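# Sort and nest bowls into patterned and plain stacks

## Task

Build two nested stacks of bowls, one holding every patterned bowl and the other every plain bowl, and then release all of them so no hand is still holding a bowl.

## Robot and tools

Robot: two arms in a simulator. left_arm carries a left hand and right_arm a right hand; the left hand mirrors the right. Base poses (scene frame): left_arm at (-0.055, +0.565, 0) m, right_arm at (+0.088, -0.594, 0) m. A camera stand sits behind the arms. Cameras: cam_head_left, cam_head_right, cam_high (each 672x504).

Frame: the scene frame has its origin at table-top height midway between the nominal bases, +z up, +x out over the table, left_arm on the +y side. Reported hand positions (m), orientations (quat_wxyz) and velocities use this frame and may be a few cm off. Each hand point has its own axes: +z runs along the straight fingers toward the tips, +y points out of the palm face, +x crosses the palm away from the thumb on the right hand and toward the thumb on the left hand. A rigid mast near the wrist on the palm side can strike objects.

Row layout (used by execute_actions and move): one flat list of 48 numbers covering both arms, every value in [-1, 1], even when one arm stays still. Order: left_arm dx, dy, dz, rx, ry, rz; then 16 left hand motor values; left current_limit, speed; then right_arm dx, dy, dz, rx, ry, rz; 16 right hand motor values; right current_limit, speed. The six pose values are an offset, not a pose: they are measured along scene axes from that arm's Hand target as it stood when the action or move began (rotation about the Hand target position; rx, ry, rz form a single rotation vector). Scale: 1.0 equals 0.6 m or 180 degrees. All six at 0 re-requests the current Hand target. Repeating an offset in a new call moves further.

Hand motor order per hand: index_mcp, index_abd, index_pip, index_dip, middle_mcp, middle_abd, middle_pip, middle_dip, ring_mcp, ring_abd, ring_pip, ring_dip, thumb_cmc, thumb_axl, thumb_mcp, thumb_ipl. Each is a goal angle scaled between its two stops; moving toward -1 bends the joint (fingers curl toward the palm, thumb_cmc brings the thumb in front of the palm). Straight values: _mcp +0.75, _abd 0, _pip +0.58, _dip +0.70, thumb_cmc +0.71, thumb_axl +0.68, thumb_mcp +0.23, thumb_ipl +0.17. Alternative: put grasp numbers a, b, c, d in the first four slots and exactly 0 in the remaining 12; (0,0,0,0) is the open hand, a curls index and middle tips, b bends all three fingers at the knuckle, c swings the thumb across the palm, d curls the ring finger. A pinch-like closure is around (0.25..0.5, 0.25..0.75, 0.75, 0). Zeros in hand slots are real goals: to keep a hand unchanged, echo back its hand_goal, hand_current_limit and hand_speed. current_limit maps -1..+1 to 0..550 mA (minimum 11 mA); speed maps to (speed+1)/2 of 8.5 rad/s. Initial values: +0.4 and -0.6.

Tools:
- execute_actions(actions, cameras): actions is a list of actions; each action is up to 15 rows of 48 numbers, one row per 1/30 s step, the final row held to fill 15 steps. Every row in an action is offset from the start-of-action Hand target. An empty list returns state plus images.
- move(target, speed, blend, stop_force, zero, blocking, cameras): straight-line path for each arm toward target, a single 48-number row or up to 15 rows, all offsets counted from the same starting Hand targets. speed in m/s, 0.002 to 3.2, default 0.25 (rotation up to twice that in rad/s). blend in m rounds corners of a list. stop_force in N, 4 to 120, halts an arm when its wrist sensor feels that much push opposing its motion; omit it when backing away from a contact; unreliable while the hand rotates. zero (only with stop_force) re-zeros the sensor first. blocking=false returns after about 0.5 s, not allowed with stop_force. Paths do not avoid obstacles or the other arm; keep paths away from an arm's own base. Result adds a move: line (done, off_target, moving, held, fault) and any limits (paced = pose clipped, held = steps withheld).
- wait(seconds 0 to 10, cameras): lets time pass holding last commands.
- stop(cameras): brakes a running move.
- zoom_image(camera, region [x0,y0,x1,y1] pixels, max 504x504): closer look at the latest image.
- zero_wrist_force(arm: left_arm or right_arm).
- finished_scene(scene=1): ends the scene irreversibly.

Results: Hand target (last commanded pose, base for next offsets), end_effector_position etc., joint positions/torques, Wrist force/torque in the end effector axes, hand_goal, hand_measured, hand_current_ma, hand_state per motor (moving, goal, blocked, overload), motor temperatures. The hand often stops short of its Hand target; send the gap as an offset.

Cautions: orientation commands are clipped to 32 degrees from current per step. Arms are stiff: pressing even slightly past a firm surface can trigger a fault stop (about 150 N net force, or joint torque limits; wrist joints only 27.2, 27.2, 24.1 N m), which freezes the arm 10 s and drops hand commands sent meanwhile. A motor at 495 mA or more for 5 s shuts down for 10 s. Motors above 85 degrees C brake the arm 30 to 60 s. Do not let hands or arms collide or grip each other. Approach slowly, lower bowls gently rather than dropping them, never release a moving bowl, and keep every bowl on the table; a bowl left off the table fails the job. Something may occasionally nudge loose objects, so check images before finishing.

Each tool is called by a JSON object that holds its "fn" and its "kwargs".

## Session

{"fn": "execute_actions", "kwargs": {"actions": [], "cameras": ["all"]}}

Scene clock: 0.00 s.
left_arm: end_effector_position=(+0.8001, +0.6829, +0.2171) hand_goal=(+0.754, +0.000, +0.576, +0.696, +0.754, +0.000, +0.576, +0.696, +0.754, +0.000, +0.576, +0.696, +0.714, +0.678, +0.226, +0.168) hand_measured=(+0.754, +0.000, +0.576, +0.696, +0.754, +0.000, +0.576, +0.696, +0.754, +0.000, +0.576, +0.696, +0.714, +0.678, +0.226, +0.168) hand_current_ma=(+0, +0, +0, +0, +0, +0, +0, +0, +0, +0, +0, +0, +0, +0, +0, +0) hand_state=(goal, goal, goal, goal, goal, goal, goal, goal, goal, goal, goal, goal, goal, goal, goal, goal) hand_current_limit=0.40 hand_speed=-0.60 end_effector_quat_wxyz=(+0.059, -0.470, +0.877, +0.082) | right_arm: end_effector_position=(+0.3845, +0.3355, +0.2539) hand_goal=(+0.754, +0.000, +0.576, +0.696, +0.754, +0.000, +0.576, +0.696, +0.754, +0.000, +0.576, +0.696, +0.714, +0.678, +0.226, +0.168) hand_measured=(+0.754, +0.000, +0.576, +0.696, +0.754, +0.000, +0.576, +0.696, +0.754, +0.000, +0.576, +0.696, +0.714, +0.678, +0.226, +0.168) hand_current_ma=(+0, +0, +0, +0, +0, +0, +0, +0, +0, +0, +0, +0, +0, +0, +0, +0) hand_state=(goal, goal, goal, goal, goal, goal, goal, goal, goal, goal, goal, goal, goal, goal, goal, goal) hand_current_limit=0.40 hand_speed=-0.60 end_effector_quat_wxyz=(-0.278, -0.360, +0.888, +0.069)
Joint positions: left_arm=[-0.172 -0.682 0.879 1.376 1.369 0.443] | right_arm=[0.903 -0.553 0.749 1.819 1.185 1.613]
Joint velocities: within noise
Joint torques (N m): no reading
Motor temperatures (°C): left_arm=[26 29 25 38 26 37] | right_arm=[29 31 26 32 41 33]
Wrist force (N): no reading
Wrist torque (N m): no reading
Wrist force, peak (N): no reading
Hand target: left_arm +0.8001, +0.6829, +0.2171; +0.059, -0.470, +0.877, +0.082 | right_arm +0.3845, +0.3355, +0.2539; -0.278, -0.360, +0.888, +0.069

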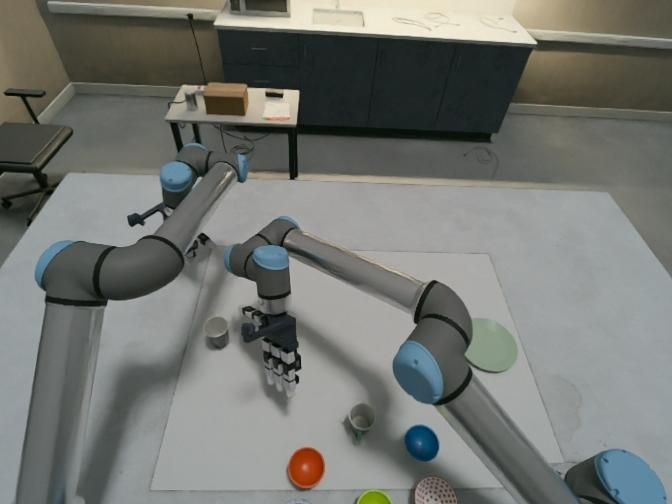

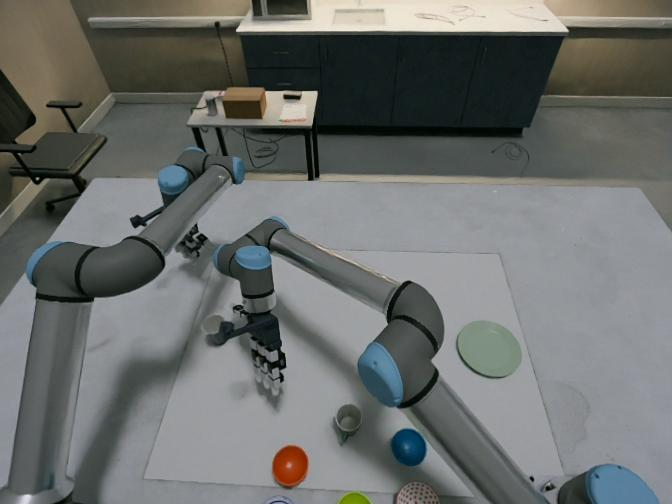

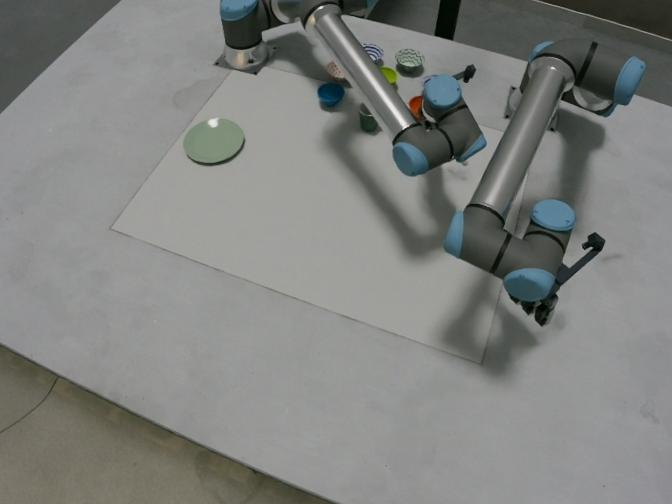

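{"fn": "zoom_image", "kwargs": {"camera": "cam_high", "region": [280, 20, 520, 200]}}

{"fn": "zoom_image", "kwargs": {"camera": "cam_head_left", "region": [230, 370, 530, 504]}}

{"fn": "zoom_image", "kwargs": {"camera": "cam_head_right", "region": [180, 370, 480, 504]}}

Scaled by 2.100.

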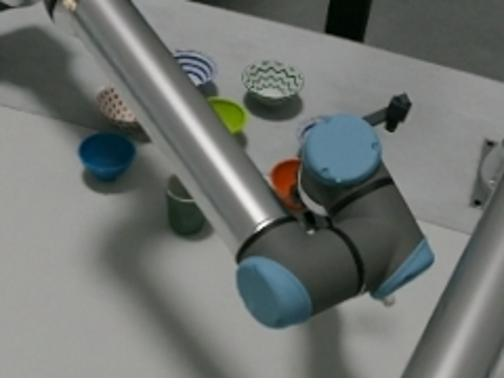

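Scaled by 1.680.

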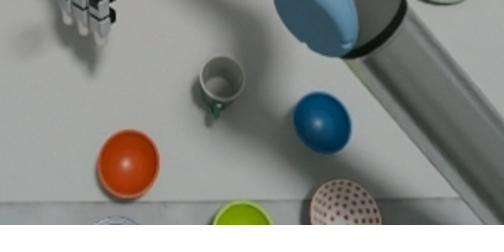

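Scaled by 1.680.

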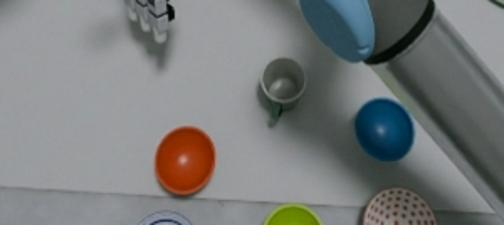

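{"fn": "move", "kwargs": {"target": [0,0,0,0,0,0, 0,0,0,0,0,0,0,0,0,0,0,0,0,0,0,0, 0.4,-0.6, 0.4167,-0.8833,0.1667,0,0,-0.2, 0,0,0,0,0,0,0,0,0,0,0,0,0,0,0,0, 0.4,-0.6], "speed": 0.4, "cameras": ["all"]}}

Scene clock: 6.63 s.
left_arm: end_effector_position=(+0.8001, +0.6829, +0.2171) hand_goal=(+0.750, +0.000, +0.580, +0.700, +0.750, +0.000, +0.580, +0.700, +0.750, +0.000, +0.580, +0.700, +0.710, +0.680, +0.230, +0.170) hand_measured=(+0.752, +0.000, +0.578, +0.698, +0.752, +0.000, +0.578, +0.698, +0.752, +0.000, +0.578, +0.698, +0.714, +0.678, +0.224, +0.168) hand_current_ma=(+5, +0, -6, -7, +5, +0, -6, -7, +5, +0, -7, -7, +9, -7, -22, -8) hand_state=(goal, goal, goal, goal, goal, goal, goal, goal, goal, goal, goal, goal, goal, goal, goal, goal) hand_current_limit=0.40 hand_speed=-0.60 end_effector_quat_wxyz=(+0.059, -0.470, +0.877, +0.082) | right_arm: end_effector_position=(+0.6344, -0.1942, +0.3538) hand_goal=(+0.750, +0.000, +0.580, +0.700, +0.750, +0.000, +0.580, +0.700, +0.750, +0.000, +0.580, +0.700, +0.710, +0.680, +0.230, +0.170) hand_measured=(+0.754, +0.000, +0.578, +0.698, +0.754, +0.000, +0.578, +0.698, +0.754, +0.000, +0.578, +0.698, +0.714, +0.678, +0.224, +0.168) hand_current_ma=(+7, +0, -2, -3, +7, +0, -1, -3, +6, +0, -2, -3, +6, -3, -11, -4) hand_state=(goal, goal, goal, goal, goal, goal, goal, goal, goal, goal, goal, goal, goal, goal, goal, goal) hand_current_limit=0.40 hand_speed=-0.60 end_effector_quat_wxyz=(-0.243, -0.068, +0.956, +0.151) end_effector_velocity=(+0.001, -0.003, +0.000) end_effector_angular_velocity=(+0.001, +0.001, -0.003)
Joint positions: left_arm=[-0.172 -0.682 0.879 1.376 1.369 0.443] | right_arm=[0.12 -1.122 1.569 1.619 1.255 1.465]
Joint velocities: left_arm=[within noise] | right_arm=[-0.005 0 0.001 0.001 0 -0.002]
Joint torques (N m): left_arm=[-0.68 -102.58 -41.28 4.8 -0.93 0.2] | right_arm=[-8.46 -91.17 -22.85 10.12 1.13 -1.79]
Wrist force (N): left_arm=[0.1 0.1 0.5] | right_arm=[-0.2 0.2 1.2]
Wrist torque (N m): left_arm=[-0.03 -0.01 0.01] | right_arm=[-0.08 -0.03 0.08]
Wrist force, peak (N): left_arm=[-0.8 0.1 0.9] | right_arm=[-0.1 -3.2 0.2]
Hand target: left_arm +0.8001, +0.6829, +0.2171; +0.059, -0.470, +0.877, +0.082 | right_arm +0.6345, -0.1945, +0.3539; -0.243, -0.068, +0.956, +0.151
Off the commanded pose: left_arm 0.000 m, 0 deg | right_arm 0.000 m, 0 deg.
move: done

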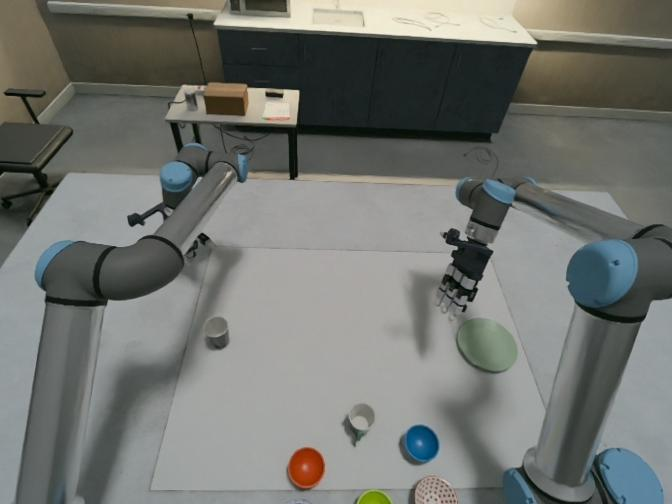

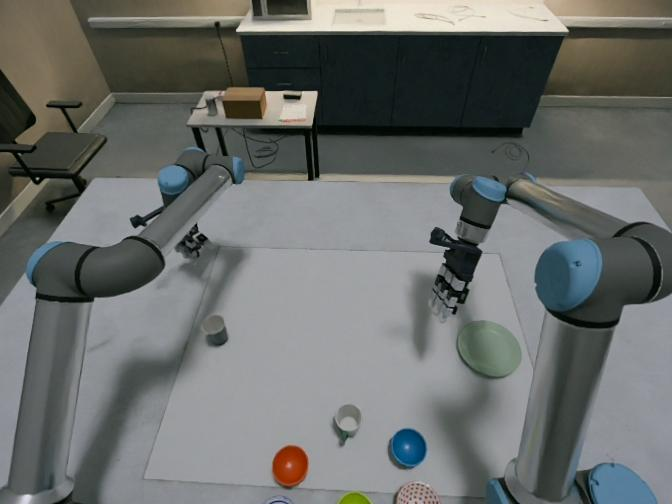

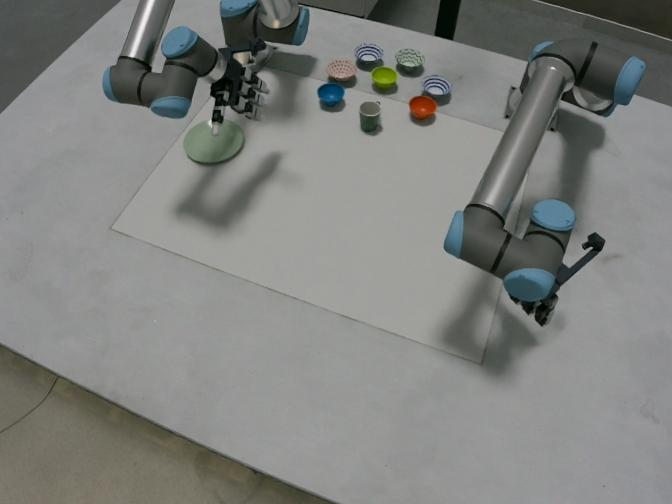

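{"fn": "zoom_image", "kwargs": {"camera": "cam_high", "region": [300, 30, 470, 150]}}

{"fn": "zoom_image", "kwargs": {"camera": "cam_high", "region": [340, 35, 460, 125]}}

{"fn": "zoom_image", "kwargs": {"camera": "cam_head_left", "region": [260, 390, 480, 504]}}

{"fn": "zoom_image", "kwargs": {"camera": "cam_head_right", "region": [240, 390, 460, 504]}}

Scaled by 2.965.

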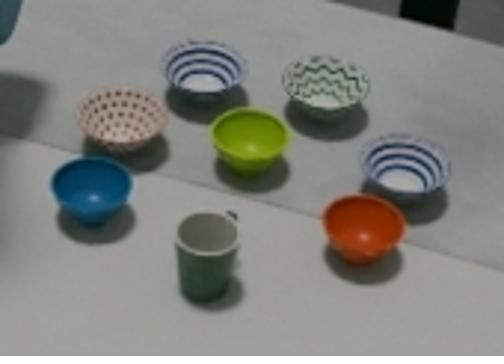

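Scaled by 4.200.

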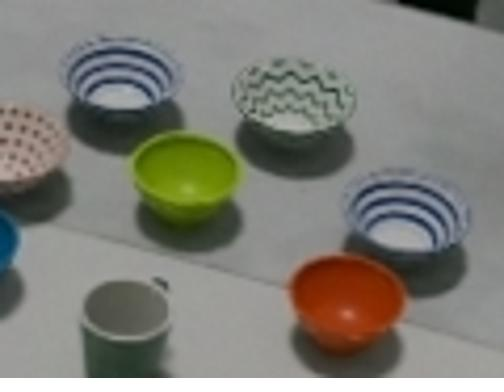

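Scaled by 2.291.

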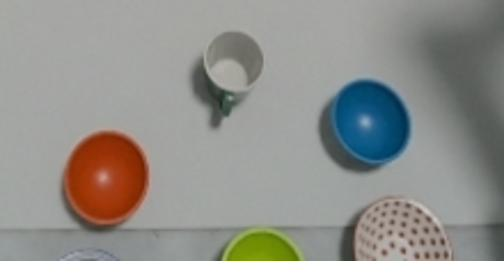

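Scaled by 2.291.

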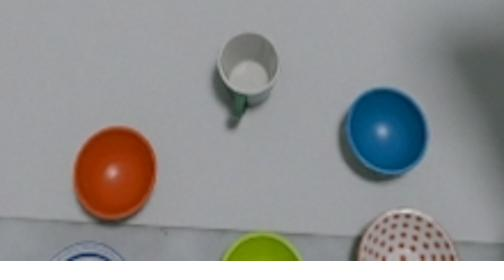

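{"fn": "move", "kwargs": {"target": [-0.5667,-0.805,0.1217,-0.4089,-0.1588,-0.3002, 0.5445,0,0.142,0.338,0.5445,0,0.142,0.338,0.85,0,0.58,0.70,-0.657,0.677,0.45,-0.156, 0.4,-0.6, -0.1333,-0.7667,0,0,0,-0.222, 0,0,0,0,0,0,0,0,0,0,0,0,0,0,0,0, 0.4,-0.6], "speed": 0.4, "cameras": ["cam_high"]}}

Scene clock: 18.30 s.
left_arm: end_effector_position=(+0.4601, +0.1999, +0.2901) hand_goal=(+0.544, +0.000, +0.142, +0.338, +0.544, +0.000, +0.142, +0.338, +0.850, +0.000, +0.580, +0.700, -0.656, +0.678, +0.450, -0.156) hand_measured=(+0.538, +0.000, +0.144, +0.340, +0.538, +0.000, +0.144, +0.342, +0.844, +0.000, +0.578, +0.698, -0.654, +0.678, +0.444, -0.154) hand_current_ma=(-15, +0, +3, +7, -15, +0, +3, +8, -21, +0, -6, -7, +5, +0, -21, +3) hand_state=(goal, goal, goal, goal, goal, goal, goal, goal, goal, goal, goal, goal, goal, goal, goal, goal) hand_current_limit=0.40 hand_speed=-0.60 end_effector_quat_wxyz=(+0.000, +0.000, +0.819, -0.574) | right_arm: end_effector_position=(+0.5545, -0.6544, +0.3539) hand_goal=(+0.750, +0.000, +0.580, +0.700, +0.750, +0.000, +0.580, +0.700, +0.750, +0.000, +0.580, +0.700, +0.710, +0.680, +0.230, +0.170) hand_measured=(+0.754, +0.000, +0.578, +0.698, +0.754, +0.000, +0.578, +0.698, +0.754, +0.000, +0.578, +0.698, +0.714, +0.678, +0.224, +0.168) hand_current_ma=(+6, +0, -2, -3, +6, +0, -1, -3, +6, +0, -2, -3, +6, -3, -11, -4) hand_state=(goal, goal, goal, goal, goal, goal, goal, goal, goal, goal, goal, goal, goal, goal, goal, goal) hand_current_limit=0.40 hand_speed=-0.60 end_effector_quat_wxyz=(-0.177, +0.263, +0.922, +0.225)
Joint positions: left_arm=[-0.637 -1.445 1.866 0.145 2.451 0.455] | right_arm=[-0.835 -1.407 1.97 1.56 1.384 1.236]
Joint torques (N m): left_arm=[-13.07 -67.01 -31.38 -1.13 2.75 -1.7] | right_arm=[-5.89 -38.21 -44.65 10.08 1.84 -1.4]
Wrist force (N): left_arm=[-0.9 0.3 0.2] | right_arm=[-0.3 0.2 0.7]
Wrist torque (N m): left_arm=[0.15 0.34 0.17] | right_arm=[-0.03 -0.01 0.08]
Wrist force, peak (N): left_arm=[-2.8 0.5 0.7] | right_arm=[-0.8 1.5 1.3]
Hand target: left_arm +0.4601, +0.1999, +0.2901; +0.000, +0.000, +0.819, -0.574 | right_arm +0.5545, -0.6545, +0.3539; -0.177, +0.263, +0.922, +0.225
Off the commanded pose: left_arm 0.000 m, 0 deg | right_arm 0.000 m, 0 deg.
move: done
Images, in order (width x height): cam_high 672x504.

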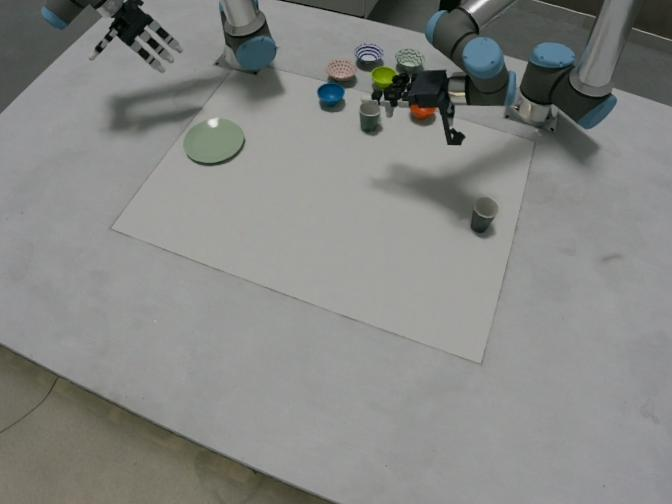

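{"fn": "move", "kwargs": {"target": [-0.6667,-0.1667,-0.0833,0,0,0, 0.5445,0,0.142,0.338,0.5445,0,0.142,0.338,0.85,0,0.58,0.70,-0.657,0.677,0.45,-0.156, 0.4,-0.6, 0,0,0,0,0,0, 0,0,0,0,0,0,0,0,0,0,0,0,0,0,0,0, 0.4,-0.6], "speed": 0.35, "cameras": ["all"]}}

Scene clock: 20.73 s.
left_arm: end_effector_position=(+0.0601, +0.0999, +0.2402) hand_goal=(+0.544, +0.000, +0.142, +0.338, +0.544, +0.000, +0.142, +0.338, +0.850, +0.000, +0.580, +0.700, -0.656, +0.678, +0.450, -0.156) hand_measured=(+0.538, +0.000, +0.144, +0.340, +0.538, +0.000, +0.144, +0.340, +0.842, +0.000, +0.578, +0.698, -0.654, +0.678, +0.446, -0.154) hand_current_ma=(-20, +0, +2, +7, -20, +0, +2, +8, -26, +0, -6, -7, +5, +0, -18, +3) hand_state=(goal, goal, goal, goal, goal, goal, goal, goal, goal, goal, goal, goal, goal, goal, goal, goal) hand_current_limit=0.40 hand_speed=-0.60 end_effector_quat_wxyz=(+0.000, +0.000, +0.819, -0.574) | right_arm: end_effector_position=(+0.5545, -0.6545, +0.3539) hand_goal=(+0.750, +0.000, +0.580, +0.700, +0.750, +0.000, +0.580, +0.700, +0.750, +0.000, +0.580, +0.700, +0.710, +0.680, +0.230, +0.170) hand_measured=(+0.754, +0.000, +0.578, +0.698, +0.754, +0.000, +0.578, +0.698, +0.754, +0.000, +0.578, +0.698, +0.714, +0.678, +0.224, +0.168) hand_current_ma=(+6, +0, -2, -3, +6, +0, -1, -3, +6, +0, -2, -3, +6, -3, -11, -4) hand_state=(goal, goal, goal, goal, goal, goal, goal, goal, goal, goal, goal, goal, goal, goal, goal, goal) hand_current_limit=0.40 hand_speed=-0.60 end_effector_quat_wxyz=(-0.177, +0.263, +0.922, +0.225)
Joint positions: left_arm=[-1.743 -1.979 2.386 -0.056 1.435 -0.049] | right_arm=[-0.835 -1.407 1.97 1.56 1.384 1.236]
Joint torques (N m): left_arm=[-10.26 -24.08 -33.79 1.77 -2.75 -1.38] | right_arm=[-6.68 -36.93 -44.53 10 1.71 -1.69]
Wrist force (N): left_arm=[-0.4 -0.1 0.8] | right_arm=[-0.1 0.5 0.7]
Wrist torque (N m): left_arm=[0.06 0.28 0.20] | right_arm=[0.01 -0.03 0.09]
Wrist force, peak (N): left_arm=[-2.1 0.3 -0.3] | right_arm=[-0.1 0.4 1.0]
Hand target: left_arm +0.0601, +0.0998, +0.2402; +0.000, +0.000, +0.819, -0.574 | right_arm +0.5545, -0.6545, +0.3539; -0.177, +0.263, +0.922, +0.225
Off the commanded pose: left_arm 0.000 m, 0 deg | right_arm 0.000 m, 0 deg.
move: done

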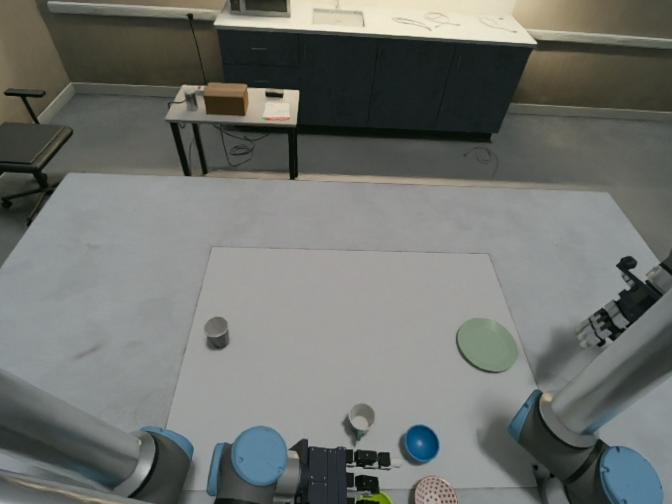

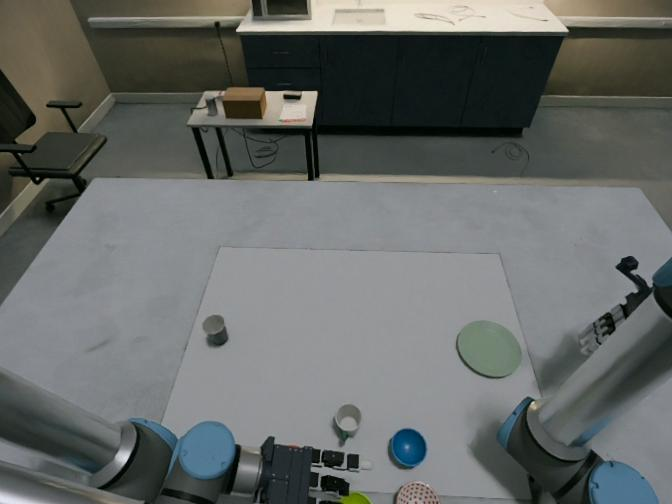

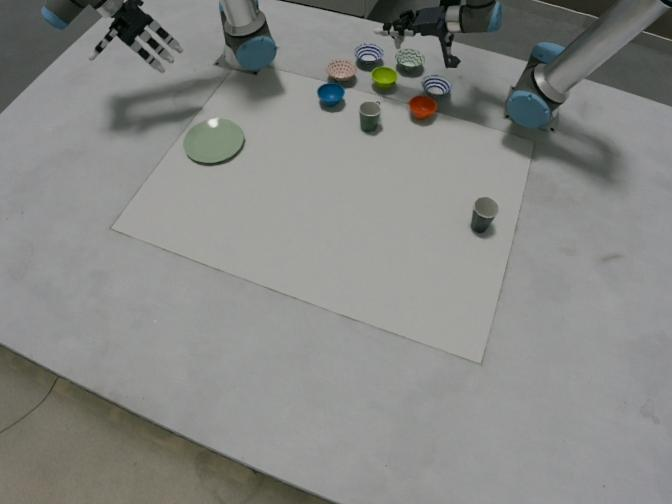

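{"fn": "zoom_image", "kwargs": {"camera": "cam_high", "region": [310, 0, 510, 130]}}

{"fn": "zoom_image", "kwargs": {"camera": "cam_head_left", "region": [250, 390, 480, 504]}}

{"fn": "zoom_image", "kwargs": {"camera": "cam_head_right", "region": [230, 390, 460, 504]}}

Scaled by 2.520.

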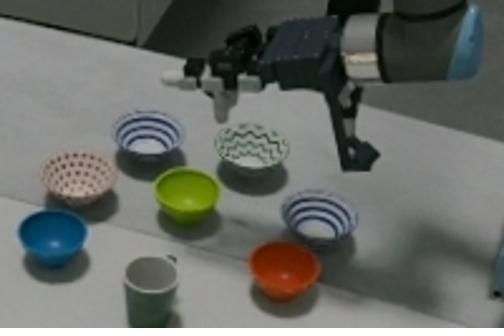

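Scaled by 2.191.

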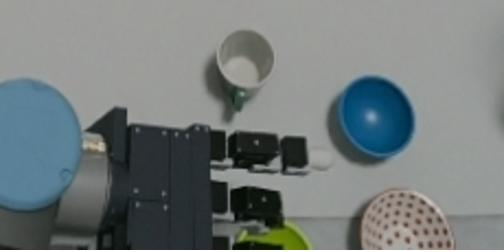

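Scaled by 2.191.

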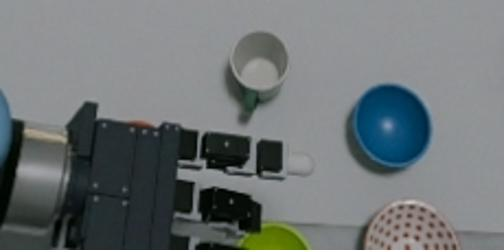

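{"fn": "move", "kwargs": {"target": [0,0,-0.1667,0,0,0, 0.5445,0,0.142,0.338,0.5445,0,0.142,0.338,0.85,0,0.58,0.70,-0.657,0.677,0.45,-0.156, 0.4,-0.6, 0,0,0,0,0,0, 0,0,0,0,0,0,0,0,0,0,0,0,0,0,0,0, 0.4,-0.6], "speed": 0.25, "cameras": ["all"]}}

{"fn": "zoom_image", "kwargs": {"camera": "cam_high", "region": [350, 10, 470, 100]}}

{"fn": "zoom_image", "kwargs": {"camera": "cam_head_left", "region": [250, 390, 480, 504]}}

{"fn": "zoom_image", "kwargs": {"camera": "cam_head_right", "region": [230, 390, 460, 504]}}

{"fn": "zoom_image", "kwargs": {"camera": "cam_high", "region": [210, 20, 290, 80]}}

{"fn": "zoom_image", "kwargs": {"camera": "cam_high", "region": [490, 80, 570, 140]}}

Scene clock: 22.93 s.
left_arm: end_effector_position=(+0.0601, +0.0999, +0.1402) hand_goal=(+0.544, +0.000, +0.142, +0.338, +0.544, +0.000, +0.142, +0.338, +0.850, +0.000, +0.580, +0.700, -0.656, +0.678, +0.450, -0.156) hand_measured=(+0.538, +0.000, +0.144, +0.340, +0.538, +0.000, +0.144, +0.340, +0.842, +0.000, +0.578, +0.698, -0.654, +0.678, +0.446, -0.154) hand_current_ma=(-20, +0, +2, +7, -20, +0, +2, +8, -26, +0, -6, -7, +5, +0, -18, +3) hand_state=(goal, goal, goal, goal, goal, goal, goal, goal, goal, goal, goal, goal, goal, goal, goal, goal) hand_current_limit=0.40 hand_speed=-0.60 end_effector_quat_wxyz=(+0.000, +0.000, +0.819, -0.574) | right_arm: end_effector_position=(+0.5545, -0.6545, +0.3539) hand_goal=(+0.750, +0.000, +0.580, +0.700, +0.750, +0.000, +0.580, +0.700, +0.750, +0.000, +0.580, +0.700, +0.710, +0.680, +0.230, +0.170) hand_measured=(+0.754, +0.000, +0.578, +0.698, +0.754, +0.000, +0.578, +0.698, +0.754, +0.000, +0.578, +0.698, +0.714, +0.678, +0.224, +0.168) hand_current_ma=(+6, +0, -2, -3, +6, +0, -1, -3, +6, +0, -2, -3, +6, -3, -11, -4) hand_state=(goal, goal, goal, goal, goal, goal, goal, goal, goal, goal, goal, goal, goal, goal, goal, goal) hand_current_limit=0.40 hand_speed=-0.60 end_effector_quat_wxyz=(-0.177, +0.263, +0.922, +0.225)
Joint positions: left_arm=[-1.743 -1.848 2.514 -0.315 1.435 -0.049] | right_arm=[-0.835 -1.407 1.97 1.56 1.384 1.236]
Joint torques (N m): left_arm=[11.7 5.94 -27.48 -2.6 0.89 1.07] | right_arm=[-5.29 -38.07 -44.37 10.12 1.79 -1.58]
Wrist force (N): left_arm=[-0.5 0.4 0.7] | right_arm=[-0.2 0.2 0.5]
Wrist torque (N m): left_arm=[0.13 0.30 0.18] | right_arm=[-0.01 -0.01 0.08]
Wrist force, peak (N): left_arm=[-0.1 1.4 0.8] | right_arm=[-0.2 0.2 1.0]
Hand target: left_arm +0.0601, +0.0998, +0.1401; +0.000, +0.000, +0.819, -0.574 | right_arm +0.5545, -0.6545, +0.3539; -0.177, +0.263, +0.922, +0.225
Off the commanded pose: left_arm 0.000 m, 0 deg | right_arm 0.000 m, 0 deg.
move: done

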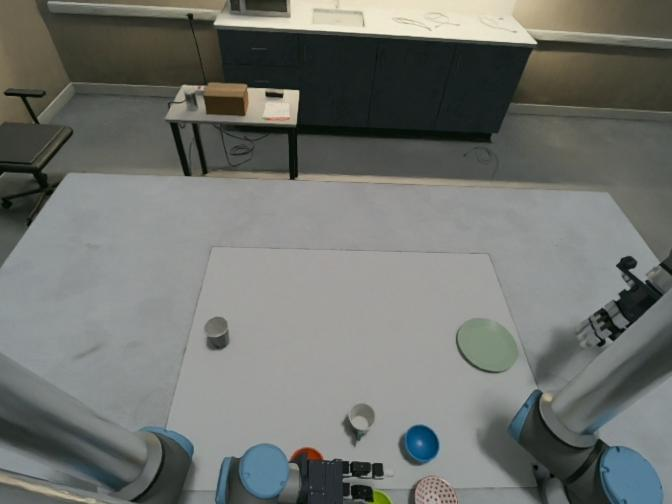

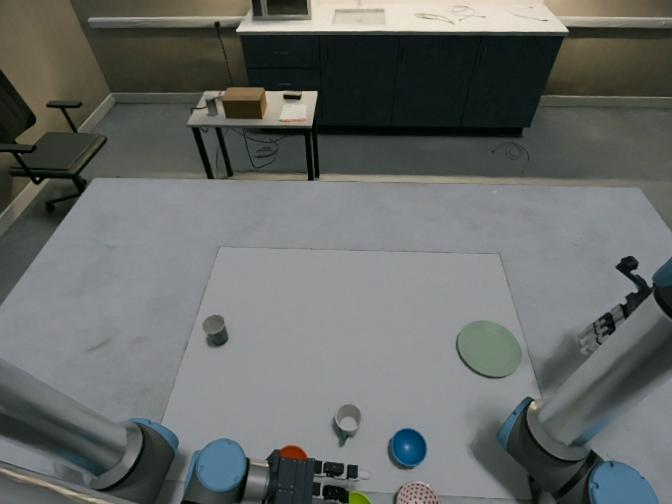

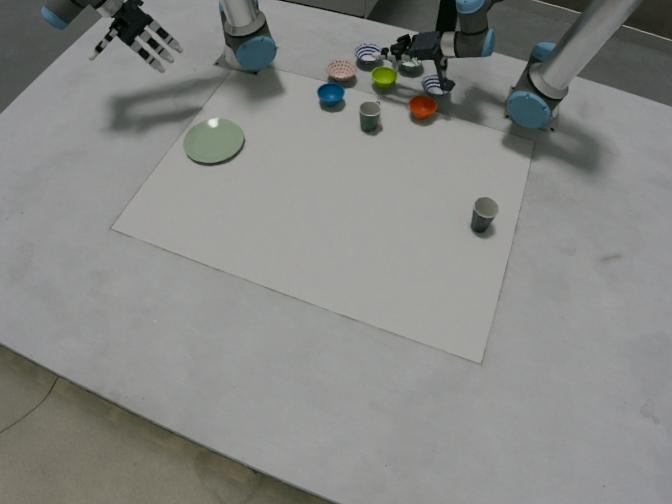

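Scaled by 4.200.

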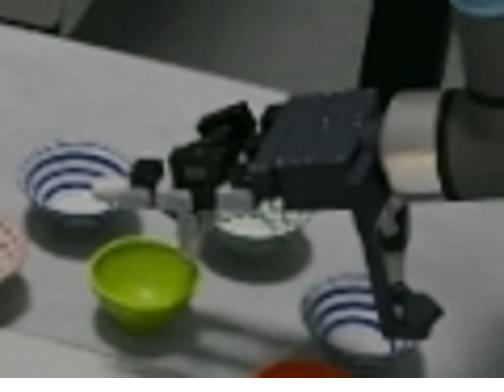

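Scaled by 2.191.

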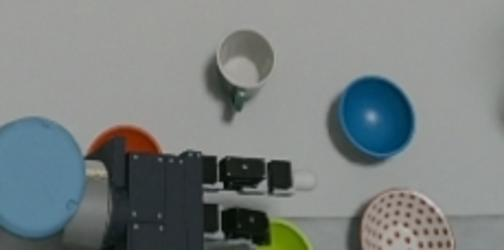

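Scaled by 2.191.

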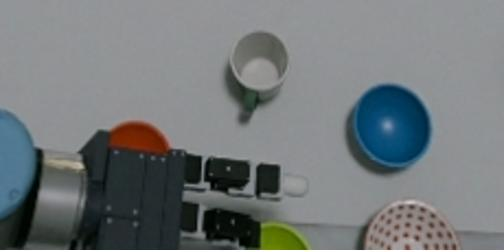

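Scaled by 6.300.

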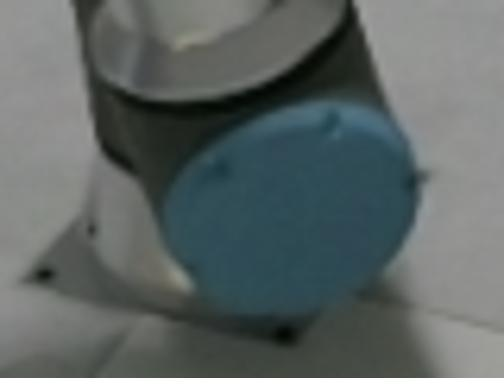

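Scaled by 6.300.

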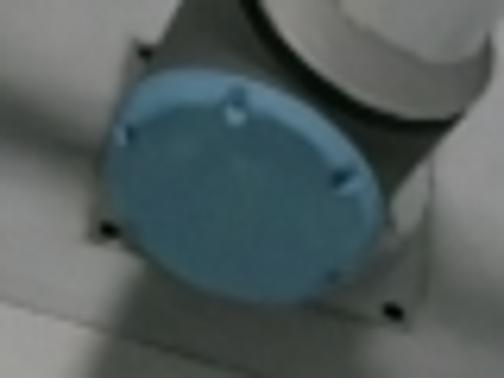

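{"fn": "zoom_image", "kwargs": {"camera": "cam_high", "region": [90, 210, 150, 250]}}

{"fn": "zoom_image", "kwargs": {"camera": "cam_high", "region": [450, 340, 510, 380]}}

{"fn": "zoom_image", "kwargs": {"camera": "cam_high", "region": [500, 120, 560, 160]}}

{"fn": "zoom_image", "kwargs": {"camera": "cam_high", "region": [220, 50, 300, 100]}}

{"fn": "zoom_image", "kwargs": {"camera": "cam_head_left", "region": [150, 220, 300, 330]}}

{"fn": "zoom_image", "kwargs": {"camera": "cam_head_left", "region": [440, 220, 590, 330]}}

{"fn": "zoom_image", "kwargs": {"camera": "cam_head_left", "region": [400, 394, 550, 504]}}

{"fn": "zoom_image", "kwargs": {"camera": "cam_head_left", "region": [130, 394, 280, 504]}}

Scaled by 8.400.

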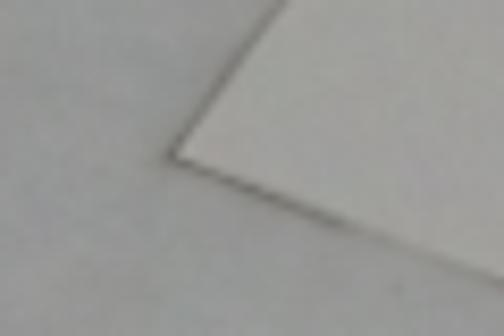

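Scaled by 8.400.

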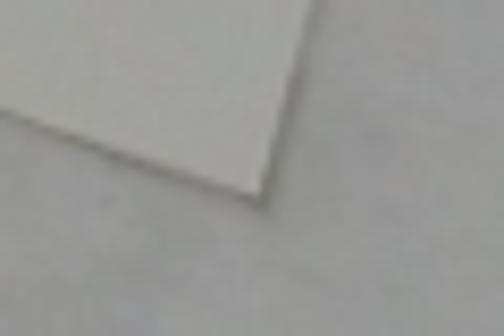

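Scaled by 8.400.

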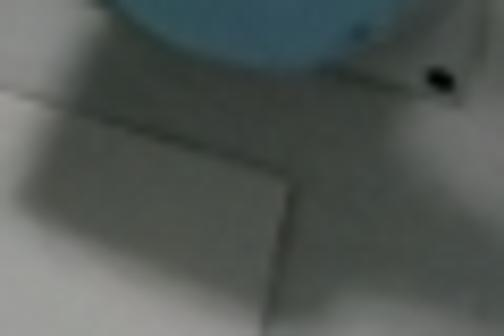

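Scaled by 6.300.

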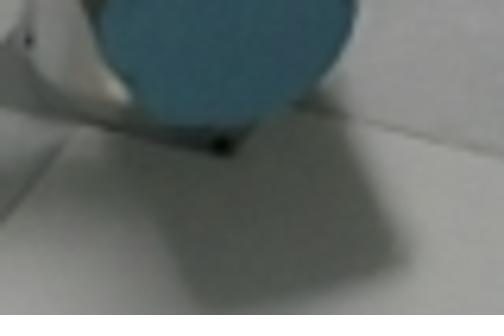

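Scaled by 3.360.

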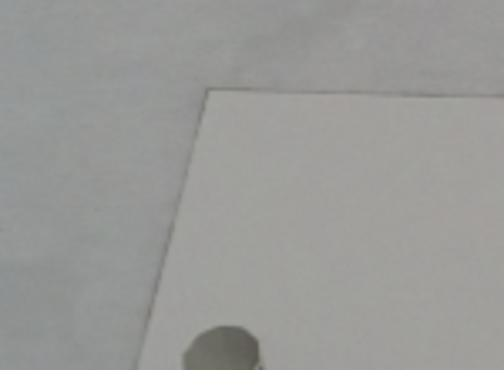

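Scaled by 3.360.

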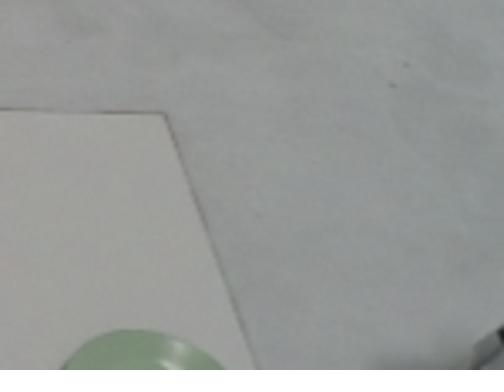

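Scaled by 3.360.

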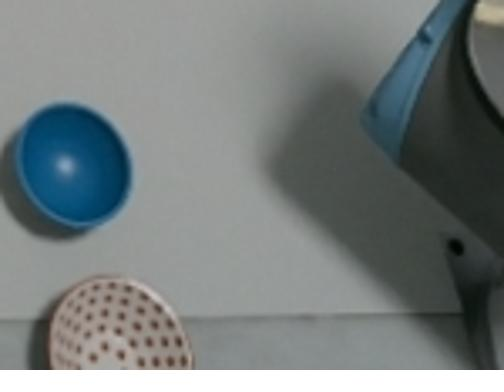

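Scaled by 3.360.

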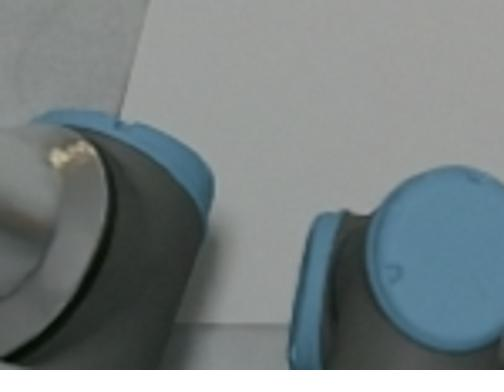

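{"fn": "move", "kwargs": {"target": [0.1617,0.105,0.1333,0.0438,-0.0541,-0.1848, 0.89,0,-0.08,0.1885,0.89,0,-0.08,0.1885,0.89,0,0.58,0.70,-0.60,0.678,0.315,-0.156, 0.4,-0.4, 0,0,0,0,0,0, 0,0,0,0,0,0,0,0,0,0,0,0,0,0,0,0, 0.4,-0.6], "speed": 0.25, "cameras": ["all"]}}

{"fn": "zoom_image", "kwargs": {"camera": "cam_high", "region": [350, 20, 490, 140]}}

{"fn": "zoom_image", "kwargs": {"camera": "cam_head_left", "region": [200, 390, 430, 504]}}

{"fn": "zoom_image", "kwargs": {"camera": "cam_head_right", "region": [200, 390, 430, 504]}}

Scene clock: 39.10 s.
left_arm: end_effector_position=(+0.1571, +0.1628, +0.2201) hand_goal=(+0.890, +0.000, -0.080, +0.188, +0.890, +0.000, -0.080, +0.188, +0.890, +0.000, +0.580, +0.700, -0.600, +0.678, +0.316, -0.156) hand_measured=(+0.872, +0.000, -0.078, +0.190, +0.872, +0.000, -0.078, +0.192, +0.872, +0.000, +0.578, +0.698, -0.602, +0.678, +0.316, -0.154) hand_current_ma=(-64, +0, +2, +7, -63, +0, +2, +8, -67, +0, -6, -7, -3, +0, +0, +3) hand_state=(goal, goal, goal, goal, goal, goal, goal, goal, goal, goal, goal, goal, goal, goal, goal, goal) hand_current_limit=0.40 hand_speed=-0.40 end_effector_quat_wxyz=(-0.095, +0.282, +0.819, -0.491) | right_arm: end_effector_position=(+0.5545, -0.6545, +0.3539) hand_goal=(+0.750, +0.000, +0.580, +0.700, +0.750, +0.000, +0.580, +0.700, +0.750, +0.000, +0.580, +0.700, +0.710, +0.680, +0.230, +0.170) hand_measured=(+0.754, +0.000, +0.578, +0.698, +0.754, +0.000, +0.578, +0.698, +0.754, +0.000, +0.578, +0.698, +0.714, +0.678, +0.224, +0.168) hand_current_ma=(+6, +0, -2, -3, +6, +0, -1, -3, +6, +0, -2, -3, +6, -3, -11, -4) hand_state=(goal, goal, goal, goal, goal, goal, goal, goal, goal, goal, goal, goal, goal, goal, goal, goal) hand_current_limit=0.40 hand_speed=-0.60 end_effector_quat_wxyz=(-0.177, +0.263, +0.922, +0.225)
Joint positions: left_arm=[-1.181 -1.649 2.175 0.248 2.347 0.741] | right_arm=[-0.835 -1.407 1.97 1.56 1.384 1.236]
Joint torques (N m): left_arm=[12.78 -12.01 -49.97 5.37 3.39 1.51] | right_arm=[-6.38 -37.35 -44.65 9.98 1.76 -1.56]
Wrist force (N): left_arm=[-0.5 0.5 0.3] | right_arm=[-0.1 0.2 0.3]
Wrist torque (N m): left_arm=[0.16 0.25 0.02] | right_arm=[0.01 -0.03 0.09]
Wrist force, peak (N): left_arm=[-2.1 0.6 0.5] | right_arm=[-0.2 0.7 0.8]
Hand target: left_arm +0.1571, +0.1628, +0.2201; -0.095, +0.282, +0.819, -0.491 | right_arm +0.5545, -0.6545, +0.3539; -0.177, +0.263, +0.922, +0.225
Off the commanded pose: left_arm 0.000 m, 0 deg | right_arm 0.000 m, 0 deg.
move: done

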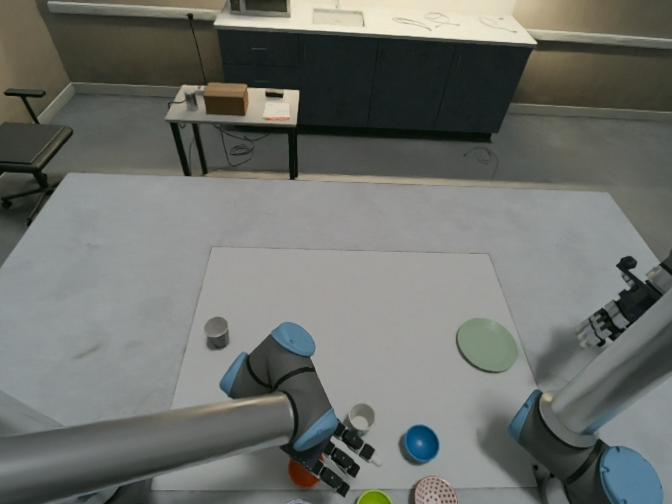

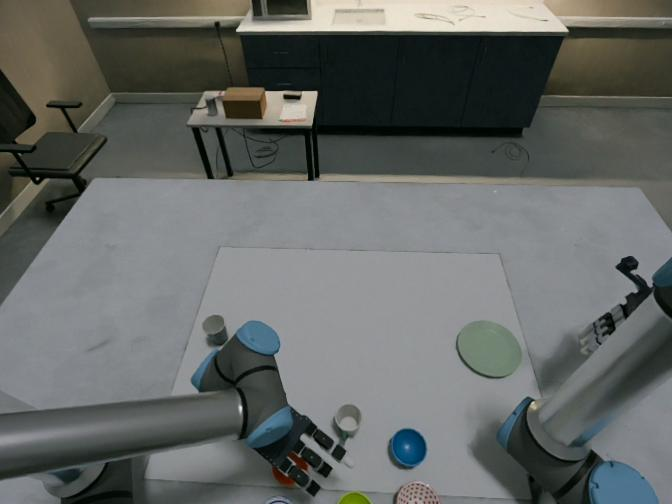

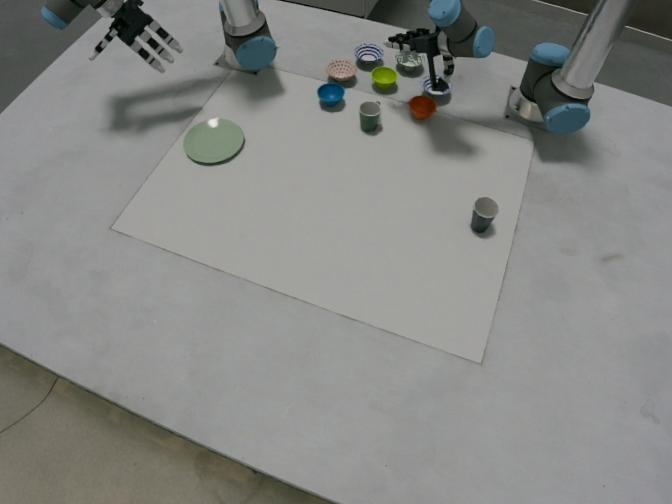

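Scaled by 3.600.

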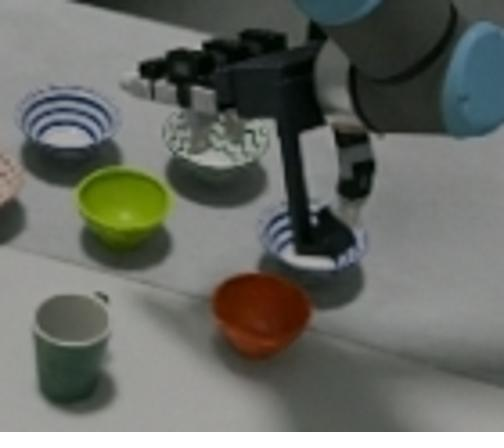

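Scaled by 2.191.

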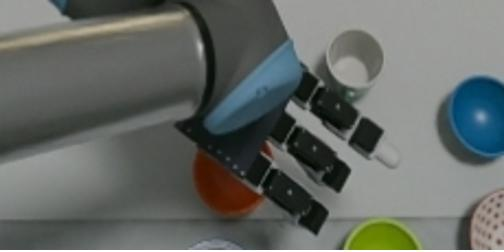

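Scaled by 2.191.

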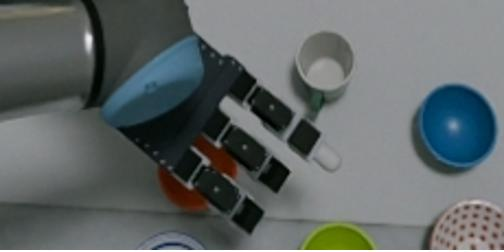

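{"fn": "move", "kwargs": {"target": [0,0,-0.2083,0,0,0, 0.89,0,-0.08,0.1885,0.89,0,-0.08,0.1885,0.89,0,0.58,0.70,-0.60,0.678,0.315,-0.156, 0.4,-0.4, 0,0,0,0,0,0, 0,0,0,0,0,0,0,0,0,0,0,0,0,0,0,0, 0.4,-0.6], "speed": 0.2, "cameras": ["all"]}}

{"fn": "zoom_image", "kwargs": {"camera": "cam_high", "region": [380, 40, 500, 140]}}

{"fn": "zoom_image", "kwargs": {"camera": "cam_head_left", "region": [200, 390, 430, 504]}}

{"fn": "zoom_image", "kwargs": {"camera": "cam_head_right", "region": [200, 390, 430, 504]}}

Scene clock: 40.83 s.
left_arm: end_effector_position=(+0.1571, +0.1629, +0.0953) hand_goal=(+0.890, +0.000, -0.080, +0.188, +0.890, +0.000, -0.080, +0.188, +0.890, +0.000, +0.580, +0.700, -0.600, +0.678, +0.316, -0.156) hand_measured=(+0.872, +0.000, -0.078, +0.190, +0.872, +0.000, -0.078, +0.192, +0.872, +0.000, +0.578, +0.698, -0.602, +0.678, +0.316, -0.154) hand_current_ma=(-63, +0, +2, +7, -62, +0, +2, +8, -66, +0, -6, -7, -3, +0, +0, +3) hand_state=(goal, goal, goal, goal, goal, goal, goal, goal, goal, goal, goal, goal, goal, goal, goal, goal) hand_current_limit=0.40 hand_speed=-0.40 end_effector_quat_wxyz=(-0.095, +0.282, +0.819, -0.491) | right_arm: end_effector_position=(+0.5545, -0.6545, +0.3539) hand_goal=(+0.750, +0.000, +0.580, +0.700, +0.750, +0.000, +0.580, +0.700, +0.750, +0.000, +0.580, +0.700, +0.710, +0.680, +0.230, +0.170) hand_measured=(+0.754, +0.000, +0.578, +0.698, +0.754, +0.000, +0.578, +0.698, +0.754, +0.000, +0.578, +0.698, +0.714, +0.678, +0.224, +0.168) hand_current_ma=(+6, +0, -2, -3, +6, +0, -1, -3, +6, +0, -2, -3, +6, -3, -11, -4) hand_state=(goal, goal, goal, goal, goal, goal, goal, goal, goal, goal, goal, goal, goal, goal, goal, goal) hand_current_limit=0.40 hand_speed=-0.60 end_effector_quat_wxyz=(-0.177, +0.263, +0.922, +0.225)
Joint positions: left_arm=[-1.181 -1.489 2.293 -0.029 2.347 0.741] | right_arm=[-0.835 -1.407 1.97 1.56 1.384 1.236]
Joint torques (N m): left_arm=[-12.95 -18.79 -21.03 -0.33 2.39 -0.57] | right_arm=[-5.14 -36.94 -44.17 9.86 1.89 -1.46]
Wrist force (N): left_arm=[-1.0 0.2 0.3] | right_arm=[-0.2 0.2 0.8]
Wrist torque (N m): left_arm=[0.12 0.30 -0.02] | right_arm=[-0.03 -0.02 0.09]
Wrist force, peak (N): left_arm=[-1.0 0.8 0.8] | right_arm=[-0.2 0.4 0.9]
Hand target: left_arm +0.1571, +0.1628, +0.0951; -0.095, +0.282, +0.819, -0.491 | right_arm +0.5545, -0.6545, +0.3539; -0.177, +0.263, +0.922, +0.225
Off the commanded pose: left_arm 0.000 m, 0 deg | right_arm 0.000 m, 0 deg.
move: done

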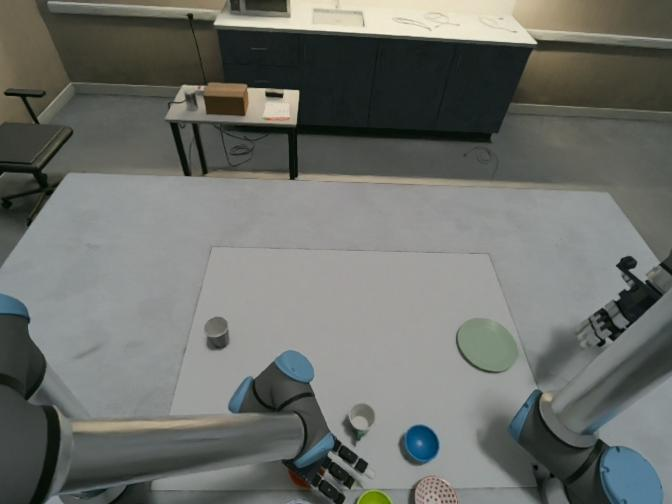

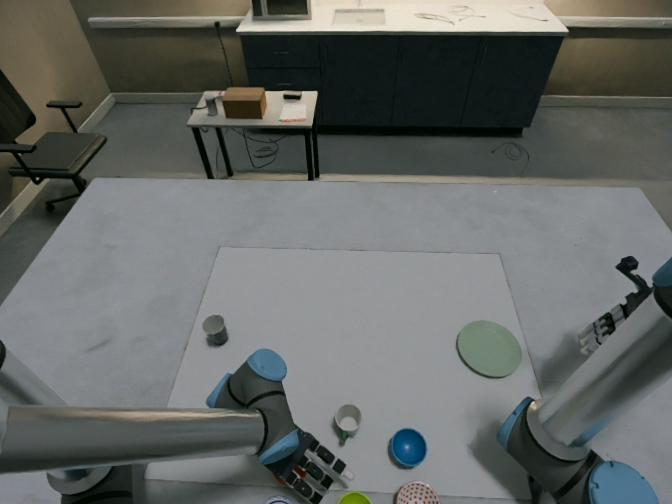

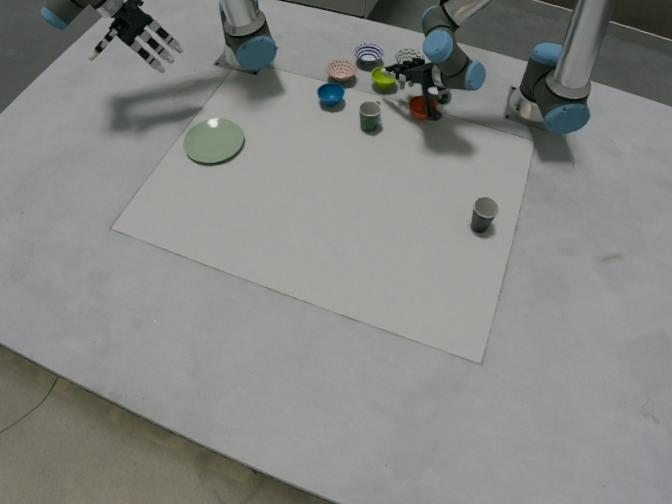

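Scaled by 4.200.

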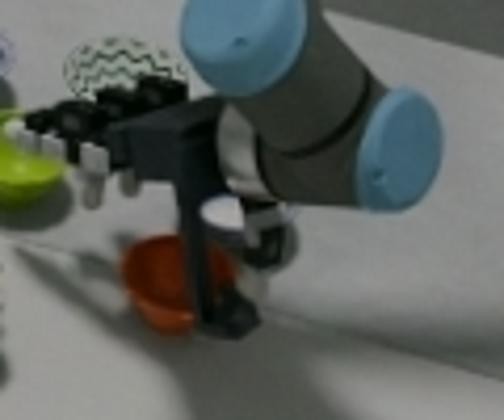

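Scaled by 2.191.

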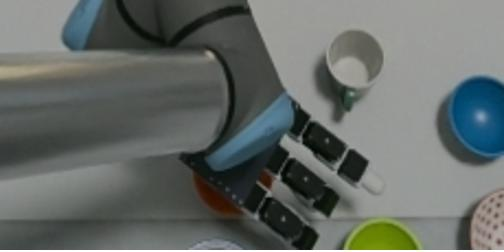

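Scaled by 2.191.

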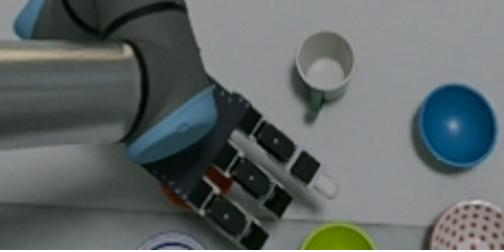

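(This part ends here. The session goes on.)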